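# Close the cabinet's left door with the robot

## Task

Push the left door of the cabinet closed without disturbing anything else; the robot must remain upright and not end up leaning or toppled.

## Robot and tools

Robot: a LinearBot with an omnidirectional base and a column about 1.7 m high. A carriage slides on the column (lift_m, 0 to 1 m) and carries two six-joint arms, left and right, each ending in a five-finger hand. Arm bases sit roughly 0.57 m + lift_m above the floor; carriage parts hang about 0.15 m lower. Each hand point reaches up to 0.78 m from its shoulder but only about 0.4 m below the arm base. Parked arm: joints 1-6 = 0, 0.05, 0.05, 1.45, 0, 0; parked, the robot is about 0.85 m wide and 0.65 m long. Cameras: carriage_camera (fixed, forward, tilted about 20 degrees down) and left_wrist_camera / right_wrist_camera (on the little-finger side, aimed at that hand's point). Images are 672x504 pixels.

Frames: the base frame has its origin on the floor below the base centre, x forward, y left, z up, in metres. The left_hand and right_hand readings are hand-point positions in this frame; real hands usually sit lower than reported, especially far out. The odometry frame is the base frame as it was at the start; base_odometry counts wheel turns only (slip counts as travel), heading in rad, left positive, -3.142 to 3.142.

move: one action plus optional cameras and blocking. "base" holds exactly one relative offset from where the base last reported itself: translate_m (forward +, -2 to 2 m), strafe_m (left +, -2 to 2 m) or rotate_rad (counter-clockwise +, -6.3 to 6.3 rad). "joints" is a single flat object of absolute targets keyed by joint name, covering both arms, the lift and both hands; omitted keys keep their old targets. Arm joints in rad: joint1 -2.617 to 3.054 (yaw about vertical, 0 forward, + left); joint2 0 to 3.141 (shoulder: 0 upper arm back and level, 1.57 upright, 3.14 forward); joint3 0 to 3.141 (elbow, 0 folded, 3.14 straight); joint4 -1.57 to 1.57 (wrist pitch, + lifts fingertips); joint5 -1.57 to 1.57 (wrist yaw, + turns fingertips right, opposite to joint1); joint6 -2.094 to 2.094 (roll about the finger direction, + clockwise viewed from the forearm; it swings the hand point, which is 0.07 m off its axis). Finger keys (little, ring, middle, index, thumb_turn, thumb_bend) run from +1 open to -1 closed; <side>_hand_force_limit (-1 to 1, about 0 to 10 N, 15 N for thumb) and <side>_hand_speed (-0.96 to 1) are settings. "speeds" caps this action only: translate_m and strafe_m 0.02-0.5 m/s, rotate_rad 0.05-1.57 rad/s, lift_m 0.02-0.27 m/s (default 0.25); others default to the top. "min_time_s" (0.1-8 s) sets a minimum duration for arm motions; 2 s or more straightens hand paths and slows the hand. "blocking" true (default) returns after everything settles; false returns within about 0.5 s while motion continues, and a later move overrides only the keys it names. "cameras" lists names or ["all"]; [] gives none. A move with no action just reports state and images. Actions time out at 14 s.

wait: seconds (0-10) and optional cameras; commands nothing, returns early once running moves settle. stop: brakes all your running motions (the base coasts a bit first); braked parts may still press on things. zoom_image: camera plus region [x0, y0, x1, y1] in pixels of that camera's newest image, at most 504 by 504. show_instructions: shows reference pages. finished_scene: ends the scene permanently (scene 1); the door must stay shut without help.

Results: base_status and joint_status report per motion done, moving, off_target (at rest short of target, maybe still pushing), not_followed (withheld by the self-collision check, reported as "joint command not followed"), contact_stop or time_out. After an unplanned stop or a refused call, the remaining move, wait and finished_scene calls in that reply are skipped. on_its_own lists things the robot did uncommanded. motor_effort gives percent of maximum effort (bracket = peak in last action), noisy and biased; joint torques are noisy too. Hand lines: <side>_hand_stopped_by (six words, order little, ring, middle, index, thumb_bend, thumb_turn: moving, target, force, stalled, fault) and per-motor load in N (positive = pushed open). A MOTOR HOT line appears at 75 °C; at 100 °C an OVER-TEMPERATURE FAULT makes that arm go limp for 30-60 s (limit_stop_at_motor_heat). Park arms to cool them and avoid holding them stretched while thinking.

Cautions: the base contact stop is unreliable and ignores the arms; at default speeds any contact with furniture is a hard hit, so approach slowly. If pinned after a stop, back off about 0.2 m, possibly repeatedly. Arms have no contact stop and keep pressing; a freed arm snaps to its target. Hands can move at about 1 m/s without min_time_s. Arms pressing or hitting each other can end the scene. With joint2 below 0.8, turning joint1 outward by 0.5 rad or more may drive the elbow into the column. The robot tips more easily with the carriage high, arms extended, while pushing or pulling, or on abrupt stops; never reverse under a table edge. Close the door with a controlled, moderate push rather than a slam, and don't let anything fall. The scene keeps running while you think.

Each tool is called after ">>>" as name(argument=value, ...) on one line, values as JSON.

Reference images:

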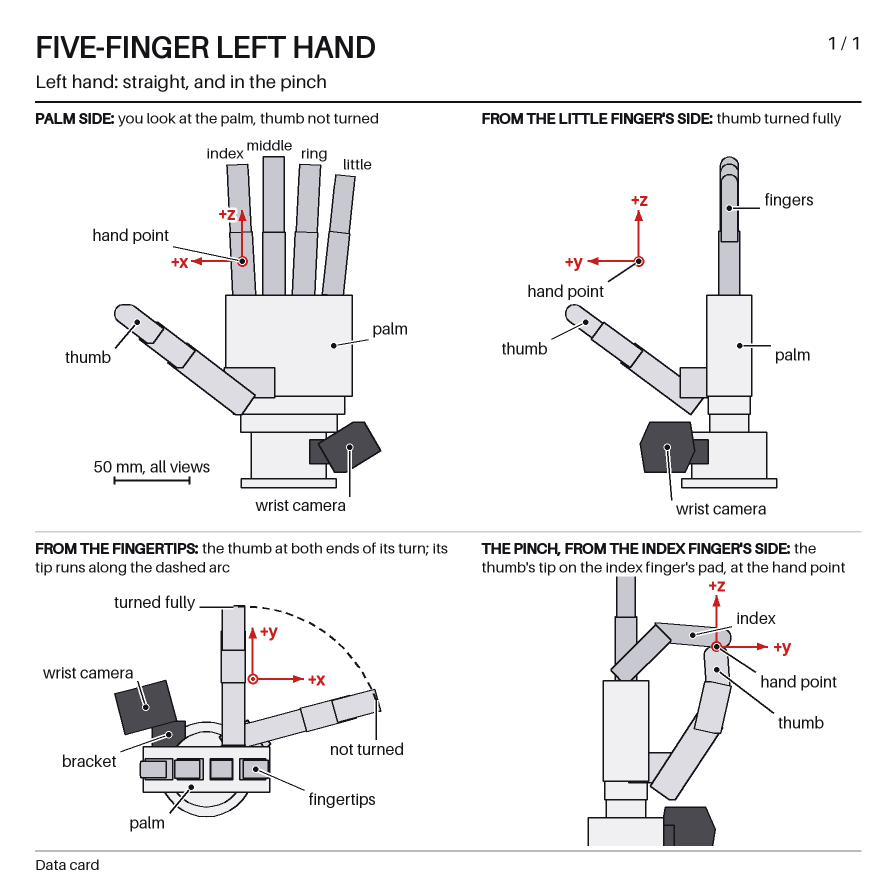

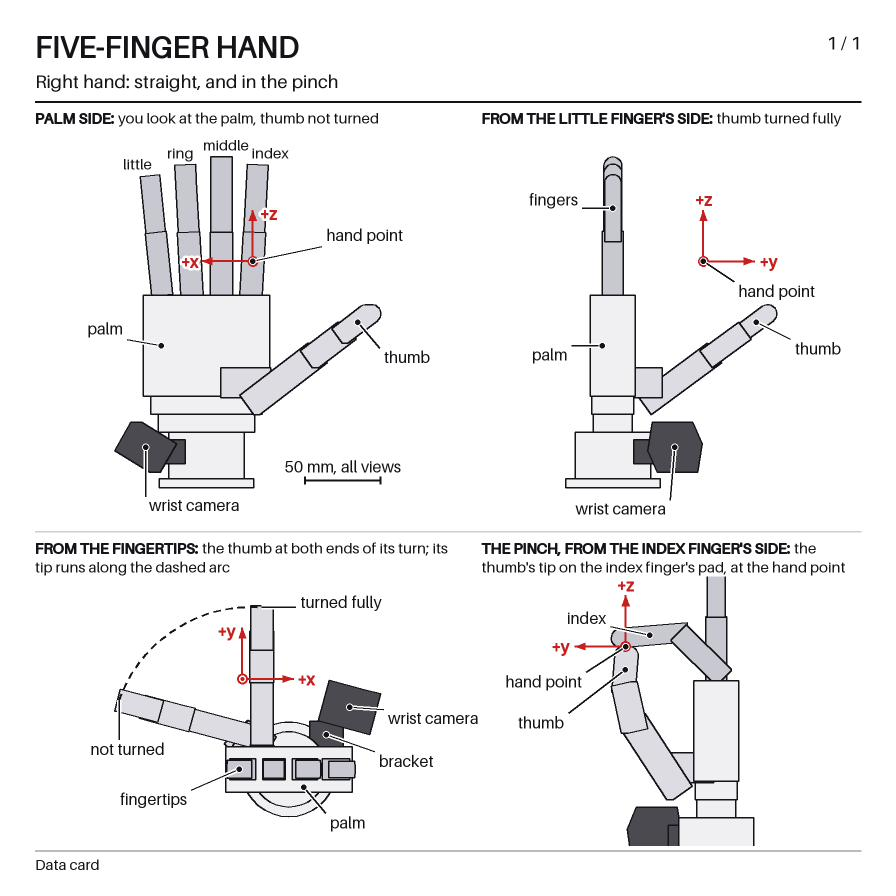

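## Session

>>> move()

Scene clock: 0.00 s.
Joint torques (N m): no reading
Motor temperatures (°C): left_arm=[27 25 28 28 26 25] | right_arm=[25 29 27 30 25 25]
base_odometry: x=+0.000 y=+0.000 heading=+0.000
base_status: not commanded
joint_positions: lift_m=+0.300 left_joint1_rad=+0.020 left_joint2_rad=+0.061 left_joint3_rad=+0.046 left_joint4_rad=+1.491 left_joint5_rad=+0.031 left_joint6_rad=+0.043 right_joint1_rad=-0.012 right_joint2_rad=+0.049 right_joint3_rad=+0.061 right_joint4_rad=+1.446 right_joint5_rad=+0.048 right_joint6_rad=-0.027 left_hand_little=+1.000 left_hand_ring=+1.000 left_hand_middle=+1.000 left_hand_index=+1.000 left_hand_thumb_turn=+1.000 left_hand_thumb_bend=+1.000 left_hand_force_limit=+0.000 left_hand_speed=-0.800 right_hand_little=+1.000 right_hand_ring=+1.000 right_hand_middle=+1.000 right_hand_index=+1.000 right_hand_thumb_turn=+1.000 right_hand_thumb_bend=+1.000 right_hand_force_limit=+0.000 right_hand_speed=-0.800
joint_status: not commanded
left_hand_stopped_by: target,target,target,target,target,target
right_hand_stopped_by: target,target,target,target,target,target
left_little_load_n: 0.0
left_ring_load_n: 0.0
left_middle_load_n: 0.0
left_index_load_n: 0.0
left_thumb_bend_load_n: 0.0
left_thumb_turn_load_n: 0.0
right_little_load_n: 0.0
right_ring_load_n: 0.0
right_middle_load_n: 0.0
right_index_load_n: 0.0
right_thumb_bend_load_n: 0.0
right_thumb_turn_load_n: 0.0
motor_effort: lift_m=+27 drive_wheels=+0
left_hand: x=+0.3171 y=+0.2864 z=+1.3227 quat_wxyz=(+0.727, -0.022, +0.045, -0.684) (m; base frame)
right_hand: x=+0.3195 y=-0.3000 z=+1.3266 quat_wxyz=(+0.691, -0.024, +0.057, -0.720) (m; base frame)
pictures: carriage_camera, left_wrist_camera, right_wrist_camera

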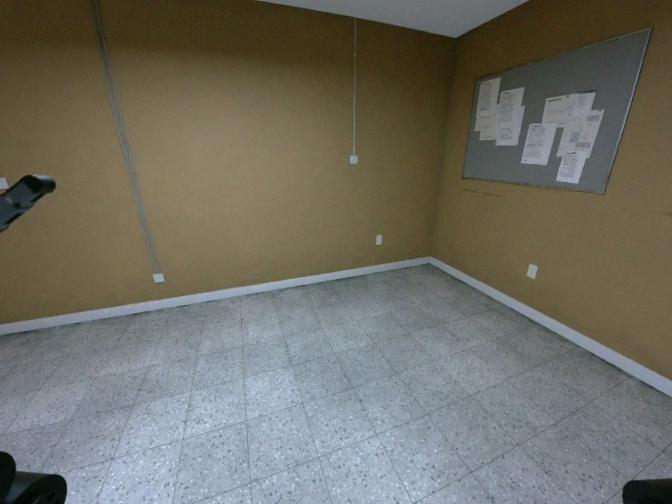

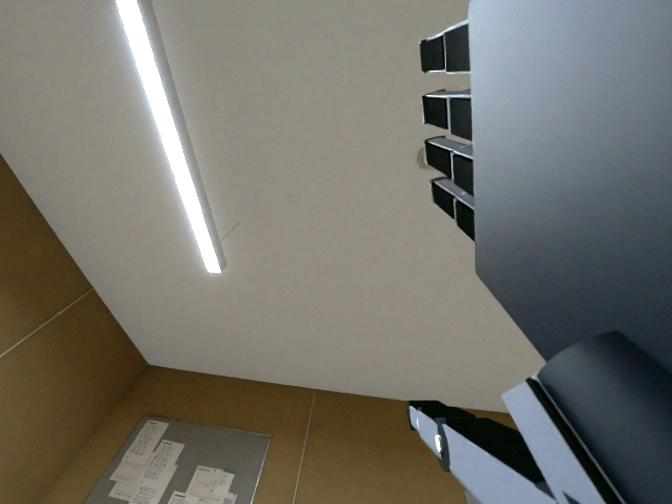

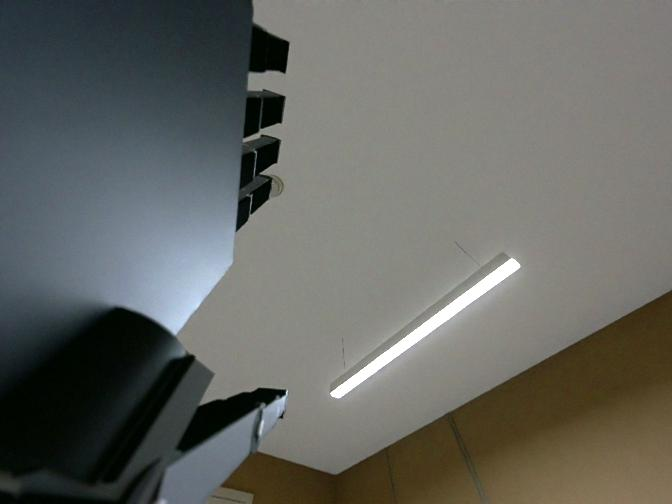

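>>> move(base={"rotate_rad": 1.3}, cameras=["carriage_camera"])

>>> move(base={"rotate_rad": 1.3}, cameras=["carriage_camera"])

Scene clock: 5.67 s.
Joint torques (N m): left_arm=[0.09 3.96 5.35 -0.02 -0.08 0.02] | right_arm=[0.17 4.03 5.81 -0.04 0.02 -0.01]
move: done
base_odometry: x=+0.000 y=+0.000 heading=+1.300
base_status: done
joint_positions: lift_m=+0.300 left_joint1_rad=+0.020 left_joint2_rad=+0.061 left_joint3_rad=+0.046 left_joint4_rad=+1.491 left_joint5_rad=+0.031 left_joint6_rad=+0.043 right_joint1_rad=-0.012 right_joint2_rad=+0.049 right_joint3_rad=+0.061 right_joint4_rad=+1.445 right_joint5_rad=+0.048 right_joint6_rad=-0.027 left_hand_little=+1.000 left_hand_ring=+1.000 left_hand_middle=+1.000 left_hand_index=+1.000 left_hand_thumb_turn=+1.000 left_hand_thumb_bend=+1.000 left_hand_force_limit=+0.000 left_hand_speed=-0.800 right_hand_little=+1.000 right_hand_ring=+1.000 right_hand_middle=+1.000 right_hand_index=+1.000 right_hand_thumb_turn=+1.000 right_hand_thumb_bend=+1.000 right_hand_force_limit=+0.000 right_hand_speed=-0.800
joint_status: not commanded
left_hand_stopped_by: target,target,target,target,target,target
right_hand_stopped_by: target,target,target,target,target,target
left_little_load_n: 0.0
left_ring_load_n: 0.0
left_middle_load_n: 0.0
left_index_load_n: 0.0
left_thumb_bend_load_n: 0.0
left_thumb_turn_load_n: 0.0
right_little_load_n: 0.0
right_ring_load_n: 0.0
right_middle_load_n: 0.0
right_index_load_n: 0.0
right_thumb_bend_load_n: 0.0
right_thumb_turn_load_n: 0.0
motor_effort: lift_m=+27(27) drive_wheels=+5(12)
left_hand: x=+0.3171 y=+0.2864 z=+1.3227 quat_wxyz=(+0.727, -0.022, +0.045, -0.684)
right_hand: x=+0.3197 y=-0.3001 z=+1.3265 quat_wxyz=(+0.691, -0.024, +0.057, -0.720)

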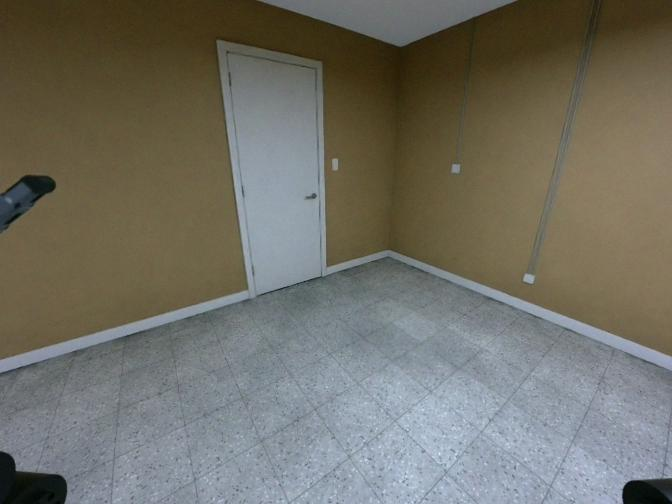

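Scene clock: 8.53 s.
Joint torques (N m): left_arm=[0.29 4.08 5.65 -0.05 -0.08 -0.01] | right_arm=[0.18 4.05 5.79 -0.04 0.02 -0.01]
move: done
base_odometry: x=+0.000 y=+0.000 heading=+2.599
base_status: done
joint_positions: lift_m=+0.300 left_joint1_rad=+0.020 left_joint2_rad=+0.061 left_joint3_rad=+0.046 left_joint4_rad=+1.490 left_joint5_rad=+0.031 left_joint6_rad=+0.043 right_joint1_rad=-0.012 right_joint2_rad=+0.049 right_joint3_rad=+0.061 right_joint4_rad=+1.445 right_joint5_rad=+0.048 right_joint6_rad=-0.027 left_hand_little=+1.000 left_hand_ring=+1.000 left_hand_middle=+1.000 left_hand_index=+1.000 left_hand_thumb_turn=+1.000 left_hand_thumb_bend=+1.000 left_hand_force_limit=+0.000 left_hand_speed=-0.800 right_hand_little=+1.000 right_hand_ring=+1.000 right_hand_middle=+1.000 right_hand_index=+1.000 right_hand_thumb_turn=+1.000 right_hand_thumb_bend=+1.000 right_hand_force_limit=+0.000 right_hand_speed=-0.800
joint_status: not commanded
left_hand_stopped_by: target,target,target,target,target,target
right_hand_stopped_by: target,target,target,target,target,target
left_little_load_n: 0.0
left_ring_load_n: 0.0
left_middle_load_n: 0.0
left_index_load_n: 0.0
left_thumb_bend_load_n: 0.0
left_thumb_turn_load_n: 0.0
right_little_load_n: 0.0
right_ring_load_n: 0.0
right_middle_load_n: 0.0
right_index_load_n: 0.0
right_thumb_bend_load_n: 0.0
right_thumb_turn_load_n: 0.0
motor_effort: lift_m=+27(27) drive_wheels=+4(12)
left_hand: x=+0.3172 y=+0.2864 z=+1.3227 quat_wxyz=(+0.727, -0.022, +0.045, -0.684)
right_hand: x=+0.3198 y=-0.3001 z=+1.3265 quat_wxyz=(+0.691, -0.024, +0.057, -0.720)

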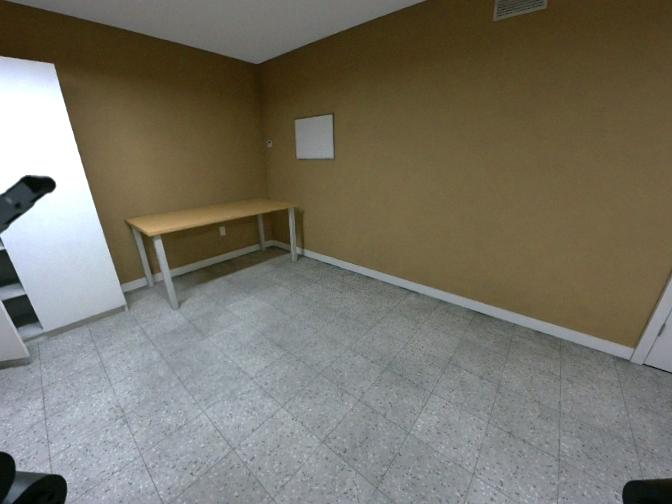

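>>> move(base={"rotate_rad": 0.9}, cameras=["carriage_camera"])

Scene clock: 14.53 s.
Joint torques (N m): left_arm=[0.2 3.88 5.42 -0.05 -0.1 0.01] | right_arm=[0.18 4.08 5.79 -0.03 0.03 -0.01]
move: done
base_odometry: x=+0.000 y=+0.000 heading=-2.784
base_status: done
joint_positions: lift_m=+0.300 left_joint1_rad=+0.020 left_joint2_rad=+0.061 left_joint3_rad=+0.046 left_joint4_rad=+1.490 left_joint5_rad=+0.031 left_joint6_rad=+0.043 right_joint1_rad=-0.012 right_joint2_rad=+0.049 right_joint3_rad=+0.061 right_joint4_rad=+1.444 right_joint5_rad=+0.048 right_joint6_rad=-0.027 left_hand_little=+1.000 left_hand_ring=+1.000 left_hand_middle=+1.000 left_hand_index=+1.000 left_hand_thumb_turn=+1.000 left_hand_thumb_bend=+1.000 left_hand_force_limit=+0.000 left_hand_speed=-0.800 right_hand_little=+1.000 right_hand_ring=+1.000 right_hand_middle=+1.000 right_hand_index=+1.000 right_hand_thumb_turn=+1.000 right_hand_thumb_bend=+1.000 right_hand_force_limit=+0.000 right_hand_speed=-0.800
joint_status: not commanded
left_hand_stopped_by: target,target,target,target,target,target
right_hand_stopped_by: target,target,target,target,target,target
left_little_load_n: 0.0
left_ring_load_n: 0.0
left_middle_load_n: 0.0
left_index_load_n: 0.0
left_thumb_bend_load_n: 0.0
left_thumb_turn_load_n: 0.0
right_little_load_n: 0.0
right_ring_load_n: 0.0
right_middle_load_n: 0.0
right_index_load_n: 0.0
right_thumb_bend_load_n: 0.0
right_thumb_turn_load_n: 0.0
motor_effort: lift_m=+27(27) drive_wheels=+5(12)
left_hand: x=+0.3172 y=+0.2864 z=+1.3227 quat_wxyz=(+0.727, -0.022, +0.045, -0.684)
right_hand: x=+0.3200 y=-0.3001 z=+1.3264 quat_wxyz=(+0.691, -0.024, +0.058, -0.720)

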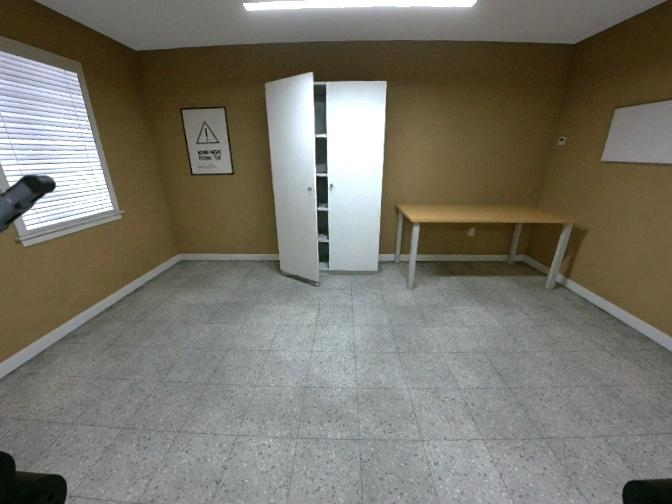

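>>> zoom_image(camera="carriage_camera", region=[240, 60, 440, 300])

Scaled by 2.100 from the camera's image (finer frame: 960x720).

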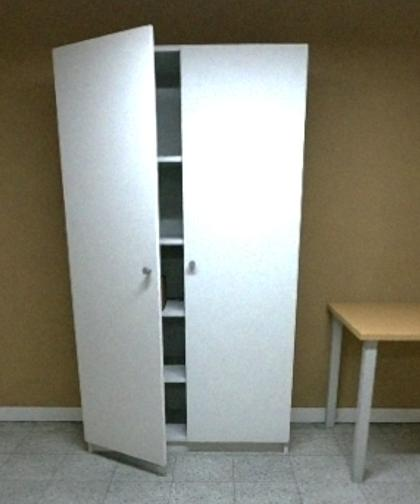

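>>> move(base={"translate_m": 1.4}, joints={"lift_m": 0.12}, speeds={"translate_m": 0.4}, cameras=["carriage_camera"])

Scene clock: 42.43 s.
Joint torques (N m): left_arm=[0.09 3.95 5.42 -0.07 -0.06 -0.01] | right_arm=[0.17 4.12 5.82 -0.05 0.02 -0.01]
move: done
base_odometry: x=-1.311 y=-0.491 heading=-2.783
base_status: done
joint_positions: lift_m=+0.120 left_joint1_rad=+0.020 left_joint2_rad=+0.061 left_joint3_rad=+0.046 left_joint4_rad=+1.491 left_joint5_rad=+0.031 left_joint6_rad=+0.043 right_joint1_rad=-0.012 right_joint2_rad=+0.049 right_joint3_rad=+0.061 right_joint4_rad=+1.446 right_joint5_rad=+0.048 right_joint6_rad=-0.027 left_hand_little=+1.000 left_hand_ring=+1.000 left_hand_middle=+1.000 left_hand_index=+1.000 left_hand_thumb_turn=+1.000 left_hand_thumb_bend=+1.000 left_hand_force_limit=+0.000 left_hand_speed=-0.800 right_hand_little=+1.000 right_hand_ring=+1.000 right_hand_middle=+1.000 right_hand_index=+1.000 right_hand_thumb_turn=+1.000 right_hand_thumb_bend=+1.000 right_hand_force_limit=+0.000 right_hand_speed=-0.800
joint_status: all done
left_hand_stopped_by: target,target,target,target,target,target
right_hand_stopped_by: target,target,target,target,target,target
left_little_load_n: 0.0
left_ring_load_n: 0.0
left_middle_load_n: 0.0
left_index_load_n: 0.0
left_thumb_bend_load_n: 0.0
left_thumb_turn_load_n: 0.0
right_little_load_n: 0.0
right_ring_load_n: 0.0
right_middle_load_n: 0.0
right_index_load_n: 0.0
right_thumb_bend_load_n: 0.0
right_thumb_turn_load_n: 0.0
motor_effort: lift_m=+25(25) drive_wheels=-5(17)
left_hand: x=+0.3171 y=+0.2864 z=+1.1429 quat_wxyz=(+0.727, -0.022, +0.045, -0.684)
right_hand: x=+0.3194 y=-0.3000 z=+1.1469 quat_wxyz=(+0.691, -0.024, +0.057, -0.720)

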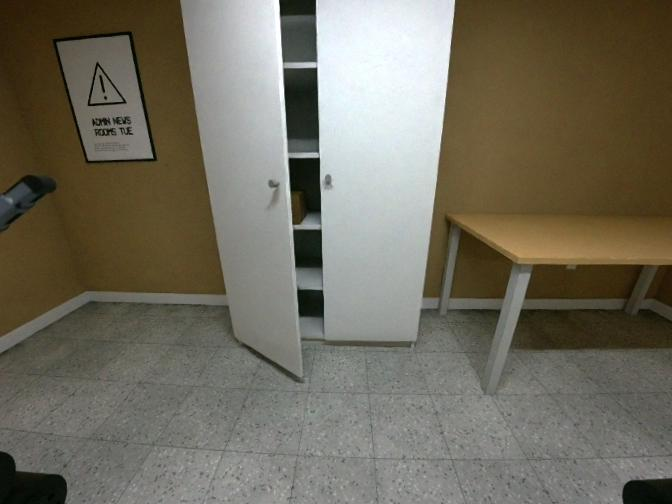

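>>> move(joints={"left_joint1_rad": 0, "left_joint2_rad": 1.8, "left_joint3_rad": 1.8, "left_joint4_rad": -1.0, "left_joint5_rad": 0, "left_joint6_rad": 0, "left_hand_little": -1, "left_hand_ring": -1, "left_hand_middle": -1, "left_hand_index": -1, "left_hand_speed": 0}, min_time_s=3, cameras=["carriage_camera", "left_wrist_camera"])

Scene clock: 60.67 s.
Joint torques (N m): left_arm=[-0.16 -7.47 8.29 1.48 -0.14 -0.12] | right_arm=[0.16 4.08 5.79 -0.05 0.02 -0.01]
move: off_target
base_odometry: x=-1.311 y=-0.491 heading=-2.783
base_status: not commanded
joint_positions: lift_m=+0.120 left_joint1_rad=+0.006 left_joint2_rad=+1.776 left_joint3_rad=+1.777 left_joint4_rad=-0.978 left_joint5_rad=+0.013 left_joint6_rad=+0.010 right_joint1_rad=-0.012 right_joint2_rad=+0.049 right_joint3_rad=+0.061 right_joint4_rad=+1.446 right_joint5_rad=+0.048 right_joint6_rad=-0.027 left_hand_little=-1.000 left_hand_ring=-1.000 left_hand_middle=+1.000 left_hand_index=-1.000 left_hand_thumb_turn=+1.000 left_hand_thumb_bend=+1.000 left_hand_force_limit=+0.000 left_hand_speed=+0.000 right_hand_little=+1.000 right_hand_ring=+1.000 right_hand_middle=+1.000 right_hand_index=+1.000 right_hand_thumb_turn=+1.000 right_hand_thumb_bend=+1.000 right_hand_force_limit=+0.000 right_hand_speed=-0.800
joint_status: left_hand_middle off_target (ended at +1.000, target -1.000); the others done
left_hand_stopped_by: target,target,fault,target,target,target
right_hand_stopped_by: target,target,target,target,target,target
left_little_load_n: 0.0
left_ring_load_n: 0.0
left_middle_load_n: 0.0
left_index_load_n: 0.0
left_thumb_bend_load_n: 0.0
left_thumb_turn_load_n: 0.0
right_little_load_n: 0.0
right_ring_load_n: 0.0
right_middle_load_n: -0.5
right_index_load_n: 0.5
right_thumb_bend_load_n: 0.0
right_thumb_turn_load_n: 0.0
motor_effort: lift_m=+25(25) drive_wheels=-4(5)
left_hand: x=+0.6461 y=+0.2887 z=+0.8732 quat_wxyz=(+0.204, -0.673, +0.679, -0.210)
right_hand: x=+0.3194 y=-0.3000 z=+1.1469 quat_wxyz=(+0.691, -0.024, +0.057, -0.720)

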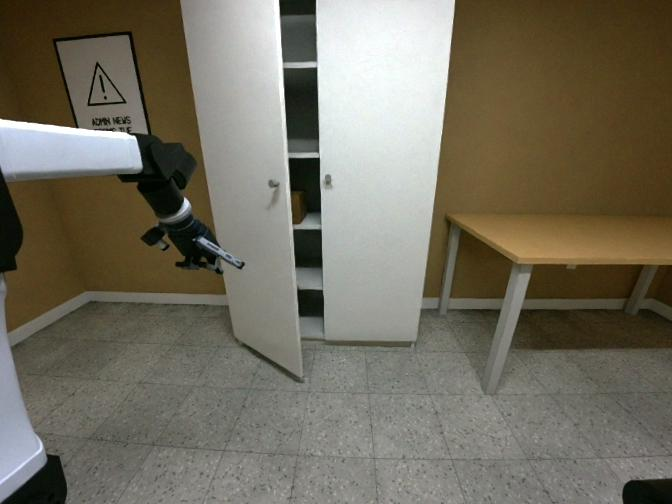

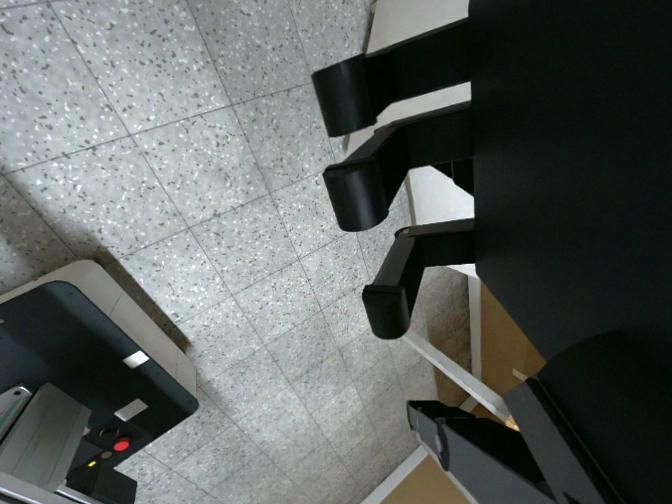

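>>> move(base={"translate_m": 0.4}, joints={"left_joint4_rad": -1.54}, speeds={"translate_m": 0.2}, min_time_s=1, cameras=["carriage_camera"])

Scene clock: 73.63 s.
Joint torques (N m): left_arm=[-0.43 -6.58 7.24 0.25 -0.21 -0.12] | right_arm=[0.18 4.11 5.81 -0.03 0.03 -0.01]
move: done
base_odometry: x=-1.685 y=-0.632 heading=-2.783
base_status: done
joint_positions: lift_m=+0.120 left_joint1_rad=+0.006 left_joint2_rad=+1.780 left_joint3_rad=+1.778 left_joint4_rad=-1.522 left_joint5_rad=+0.012 left_joint6_rad=+0.010 right_joint1_rad=-0.012 right_joint2_rad=+0.049 right_joint3_rad=+0.061 right_joint4_rad=+1.446 right_joint5_rad=+0.048 right_joint6_rad=-0.027 left_hand_little=-1.000 left_hand_ring=-1.000 left_hand_middle=+1.000 left_hand_index=-1.000 left_hand_thumb_turn=+1.000 left_hand_thumb_bend=+1.000 left_hand_force_limit=+0.000 left_hand_speed=+0.000 right_hand_little=+1.000 right_hand_ring=+1.000 right_hand_middle=+1.000 right_hand_index=+1.000 right_hand_thumb_turn=+1.000 right_hand_thumb_bend=+1.000 right_hand_force_limit=+0.000 right_hand_speed=-0.800
joint_status: all done
left_hand_stopped_by: target,target,fault,target,target,target
right_hand_stopped_by: target,target,target,target,target,target
left_little_load_n: 0.0
left_ring_load_n: 0.0
left_middle_load_n: 0.0
left_index_load_n: 0.0
left_thumb_bend_load_n: 0.0
left_thumb_turn_load_n: 0.0
right_little_load_n: 0.0
right_ring_load_n: 0.0
right_middle_load_n: 0.0
right_index_load_n: 0.0
right_thumb_bend_load_n: 0.0
right_thumb_turn_load_n: 0.0
motor_effort: lift_m=+25(25) drive_wheels=-3(13)
left_hand: x=+0.4998 y=+0.2879 z=+0.8579 quat_wxyz=(+0.013, -0.705, +0.708, -0.021)
right_hand: x=+0.3194 y=-0.3000 z=+1.1469 quat_wxyz=(+0.691, -0.024, +0.057, -0.720)

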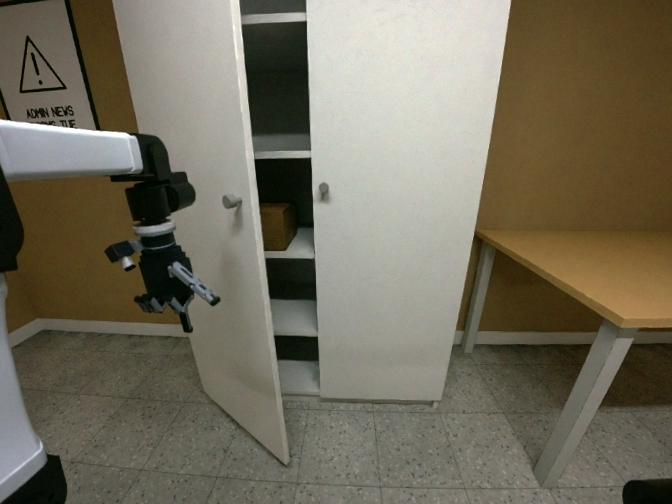

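>>> move(base={"translate_m": 0.25}, speeds={"translate_m": 0.08}, cameras=["carriage_camera"])

Scene clock: 80.73 s.
Joint torques (N m): left_arm=[-0.16 -6.49 6.78 0.48 -0.14 -0.12] | right_arm=[0.17 4.11 5.76 -0.04 0.02 -0.01]
Motor temperatures (°C): left_arm=[27 29 33 28 26 25] | right_arm=[24 30 31 30 25 25]
move: done
base_odometry: x=-1.919 y=-0.720 heading=-2.782
base_status: done
joint_positions: lift_m=+0.120 left_joint1_rad=+0.006 left_joint2_rad=+1.780 left_joint3_rad=+1.782 left_joint4_rad=-1.547 left_joint5_rad=+0.010 left_joint6_rad=+0.010 right_joint1_rad=-0.012 right_joint2_rad=+0.049 right_joint3_rad=+0.061 right_joint4_rad=+1.446 right_joint5_rad=+0.048 right_joint6_rad=-0.027 left_hand_little=-1.000 left_hand_ring=-1.000 left_hand_middle=+1.000 left_hand_index=-1.000 left_hand_thumb_turn=+1.000 left_hand_thumb_bend=+1.000 left_hand_force_limit=+0.000 left_hand_speed=+0.000 right_hand_little=+1.000 right_hand_ring=+1.000 right_hand_middle=+1.000 right_hand_index=+1.000 right_hand_thumb_turn=+1.000 right_hand_thumb_bend=+1.000 right_hand_force_limit=+0.000 right_hand_speed=-0.800
joint_status: not commanded
left_hand_stopped_by: target,target,fault,target,target,target
right_hand_stopped_by: target,target,target,target,target,target
left_little_load_n: 0.0
left_ring_load_n: 0.0
left_middle_load_n: 0.0
left_index_load_n: 0.0
left_thumb_bend_load_n: -0.5
left_thumb_turn_load_n: 0.0
right_little_load_n: 0.0
right_ring_load_n: 0.0
right_middle_load_n: 0.0
right_index_load_n: 0.0
right_thumb_bend_load_n: 0.0
right_thumb_turn_load_n: 0.0
motor_effort: lift_m=+25(25) drive_wheels=-3(11)
left_hand: x=+0.4939 y=+0.2883 z=+0.8597 quat_wxyz=(+0.006, -0.706, +0.708, -0.013)
right_hand: x=+0.3194 y=-0.3000 z=+1.1469 quat_wxyz=(+0.691, -0.024, +0.057, -0.720)

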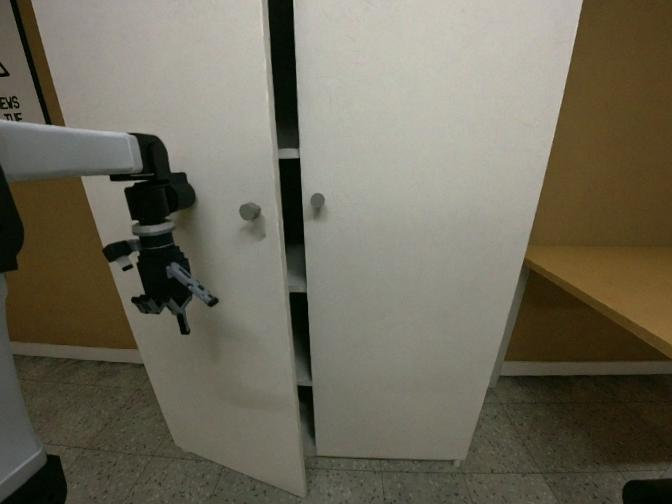

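>>> move(base={"translate_m": 0.1}, speeds={"translate_m": 0.06}, cameras=["carriage_camera"])

Scene clock: 84.57 s.
Joint torques (N m): left_arm=[-0.16 -6.78 6.75 0.54 -0.15 -0.11] | right_arm=[0.17 4.11 5.76 -0.04 0.02 -0.01]
move: done
base_odometry: x=-2.013 y=-0.755 heading=-2.781
base_status: done
joint_positions: lift_m=+0.120 left_joint1_rad=+0.004 left_joint2_rad=+1.781 left_joint3_rad=+1.785 left_joint4_rad=-1.555 left_joint5_rad=+0.010 left_joint6_rad=+0.010 right_joint1_rad=-0.012 right_joint2_rad=+0.049 right_joint3_rad=+0.061 right_joint4_rad=+1.446 right_joint5_rad=+0.048 right_joint6_rad=-0.027 left_hand_little=-1.000 left_hand_ring=-1.000 left_hand_middle=+1.000 left_hand_index=-1.000 left_hand_thumb_turn=+1.000 left_hand_thumb_bend=+1.000 left_hand_force_limit=+0.000 left_hand_speed=+0.000 right_hand_little=+1.000 right_hand_ring=+1.000 right_hand_middle=+1.000 right_hand_index=+1.000 right_hand_thumb_turn=+1.000 right_hand_thumb_bend=+1.000 right_hand_force_limit=+0.000 right_hand_speed=-0.800
joint_status: not commanded
left_hand_stopped_by: target,target,fault,target,target,target
right_hand_stopped_by: target,target,target,target,target,target
left_little_load_n: 0.0
left_ring_load_n: 0.0
left_middle_load_n: 0.0
left_index_load_n: 0.5
left_thumb_bend_load_n: 0.0
left_thumb_turn_load_n: 0.0
right_little_load_n: 0.0
right_ring_load_n: 0.0
right_middle_load_n: 0.0
right_index_load_n: 0.0
right_thumb_bend_load_n: 0.0
right_thumb_turn_load_n: 0.0
motor_effort: lift_m=+25(25) drive_wheels=-2(11)
left_hand: x=+0.4923 y=+0.2878 z=+0.8604 quat_wxyz=(+0.004, -0.705, +0.709, -0.011)
right_hand: x=+0.3195 y=-0.3000 z=+1.1468 quat_wxyz=(+0.691, -0.024, +0.057, -0.720)

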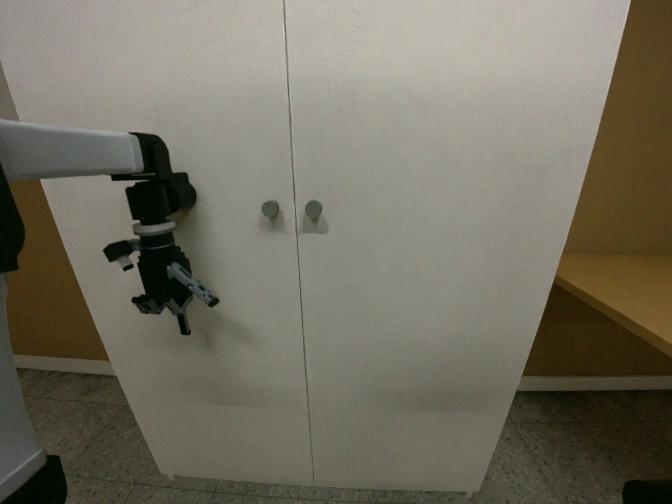

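>>> zoom_image(camera="carriage_camera", region=[200, 150, 420, 500])

>>> move(base={"translate_m": 0.015}, speeds={"translate_m": 0.03}, cameras=["carriage_camera"])

>>> zoom_image(camera="carriage_camera", region=[200, 150, 420, 500])

Scaled by 1.440 from the camera's image (finer frame: 960x720).

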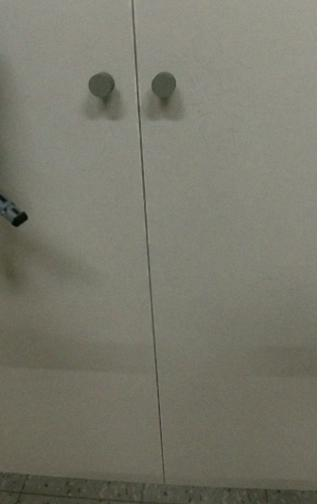

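Scene clock: 90.10 s.
Joint torques (N m): left_arm=[-0.21 -2.62 6.49 1 -0.14 -0.11] | right_arm=[0.17 4.07 5.74 -0.05 0.02 -0.01]
move: done
base_odometry: x=-2.027 y=-0.760 heading=-2.781
base_status: done
joint_positions: lift_m=+0.120 left_joint1_rad=+0.004 left_joint2_rad=+1.744 left_joint3_rad=+1.785 left_joint4_rad=-1.595 left_joint5_rad=+0.010 left_joint6_rad=+0.010 right_joint1_rad=-0.012 right_joint2_rad=+0.049 right_joint3_rad=+0.061 right_joint4_rad=+1.445 right_joint5_rad=+0.048 right_joint6_rad=-0.027 left_hand_little=-1.000 left_hand_ring=-1.000 left_hand_middle=+1.000 left_hand_index=-1.000 left_hand_thumb_turn=+1.000 left_hand_thumb_bend=+1.000 left_hand_force_limit=+0.000 left_hand_speed=+0.000 right_hand_little=+1.000 right_hand_ring=+1.000 right_hand_middle=+1.000 right_hand_index=+1.000 right_hand_thumb_turn=+1.000 right_hand_thumb_bend=+1.000 right_hand_force_limit=+0.000 right_hand_speed=-0.800
joint_status: not commanded
left_hand_stopped_by: target,target,fault,target,target,target
right_hand_stopped_by: target,target,target,target,target,target
left_little_load_n: 0.0
left_ring_load_n: 0.0
left_middle_load_n: 0.0
left_index_load_n: 0.0
left_thumb_bend_load_n: 0.0
left_thumb_turn_load_n: 0.0
right_little_load_n: 0.0
right_ring_load_n: 0.0
right_middle_load_n: 0.0
right_index_load_n: 0.0
right_thumb_bend_load_n: 0.0
right_thumb_turn_load_n: -0.5
motor_effort: lift_m=+25(25) drive_wheels=+6(13)
left_hand: x=+0.4794 y=+0.2877 z=+0.8715 quat_wxyz=(+0.003, -0.705, +0.709, -0.009)
right_hand: x=+0.3196 y=-0.3000 z=+1.1468 quat_wxyz=(+0.691, -0.024, +0.057, -0.720)

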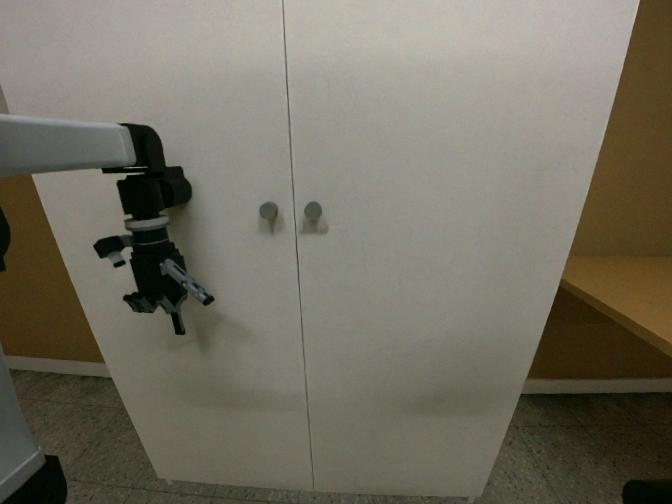

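Scaled by 1.440 from the camera's image (finer frame: 960x720).

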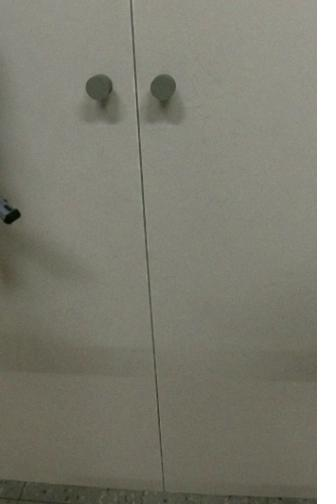

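>>> move(base={"translate_m": -0.25}, speeds={"translate_m": 0.12}, cameras=["carriage_camera"])

>>> zoom_image(camera="carriage_camera", region=[180, 60, 480, 480])

Scene clock: 96.93 s.
Joint torques (N m): left_arm=[0.06 -7.09 6.46 0.5 -0.16 -0.03] | right_arm=[0.18 4.1 5.86 -0.02 0.02 -0.01]
move: done
base_odometry: x=-1.793 y=-0.672 heading=-2.780
base_status: done
joint_positions: lift_m=+0.120 left_joint1_rad=+0.003 left_joint2_rad=+1.784 left_joint3_rad=+1.790 left_joint4_rad=-1.554 left_joint5_rad=+0.010 left_joint6_rad=+0.010 right_joint1_rad=-0.012 right_joint2_rad=+0.049 right_joint3_rad=+0.061 right_joint4_rad=+1.445 right_joint5_rad=+0.048 right_joint6_rad=-0.027 left_hand_little=-1.000 left_hand_ring=-1.000 left_hand_middle=+1.000 left_hand_index=-1.000 left_hand_thumb_turn=+1.000 left_hand_thumb_bend=+1.000 left_hand_force_limit=+0.000 left_hand_speed=+0.000 right_hand_little=+1.000 right_hand_ring=+1.000 right_hand_middle=+1.000 right_hand_index=+1.000 right_hand_thumb_turn=+1.000 right_hand_thumb_bend=+1.000 right_hand_force_limit=+0.000 right_hand_speed=-0.800
joint_status: not commanded
left_hand_stopped_by: target,target,fault,target,target,target
right_hand_stopped_by: target,target,target,target,target,target
left_little_load_n: 0.0
left_ring_load_n: 0.5
left_middle_load_n: 0.0
left_index_load_n: 0.0
left_thumb_bend_load_n: 0.0
left_thumb_turn_load_n: 0.0
right_little_load_n: 0.0
right_ring_load_n: 0.0
right_middle_load_n: 0.0
right_index_load_n: 0.5
right_thumb_bend_load_n: 0.0
right_thumb_turn_load_n: 0.0
motor_effort: lift_m=+25(25) drive_wheels=-3(10)
left_hand: x=+0.4935 y=+0.2877 z=+0.8606 quat_wxyz=(+0.005, -0.705, +0.709, -0.011)
right_hand: x=+0.3198 y=-0.3001 z=+1.1467 quat_wxyz=(+0.691, -0.024, +0.057, -0.720)

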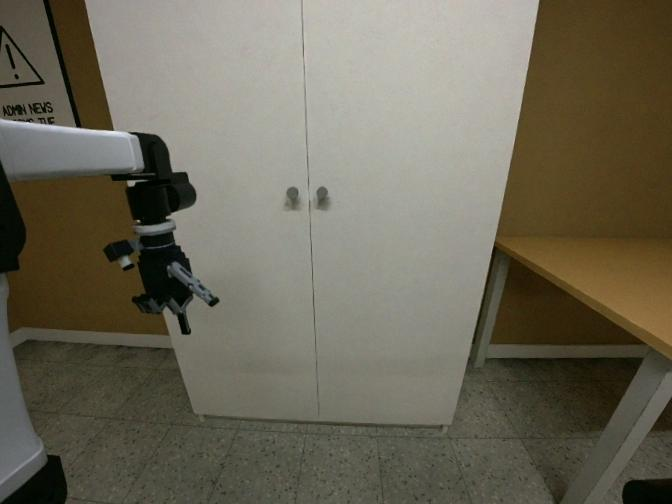

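Scaled by 1.200 from the camera's image (finer frame: 960x720).

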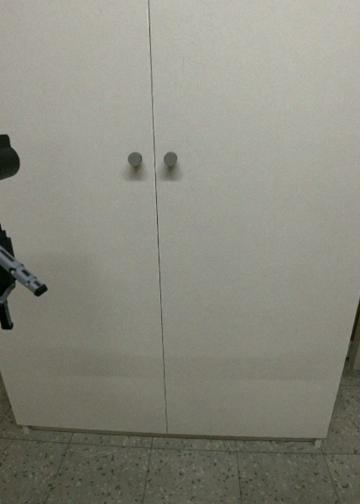

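Both doors are shut flush, and the robot is clear of the cabinet.

>>> finished_scene()

The scene is finished: the task was done.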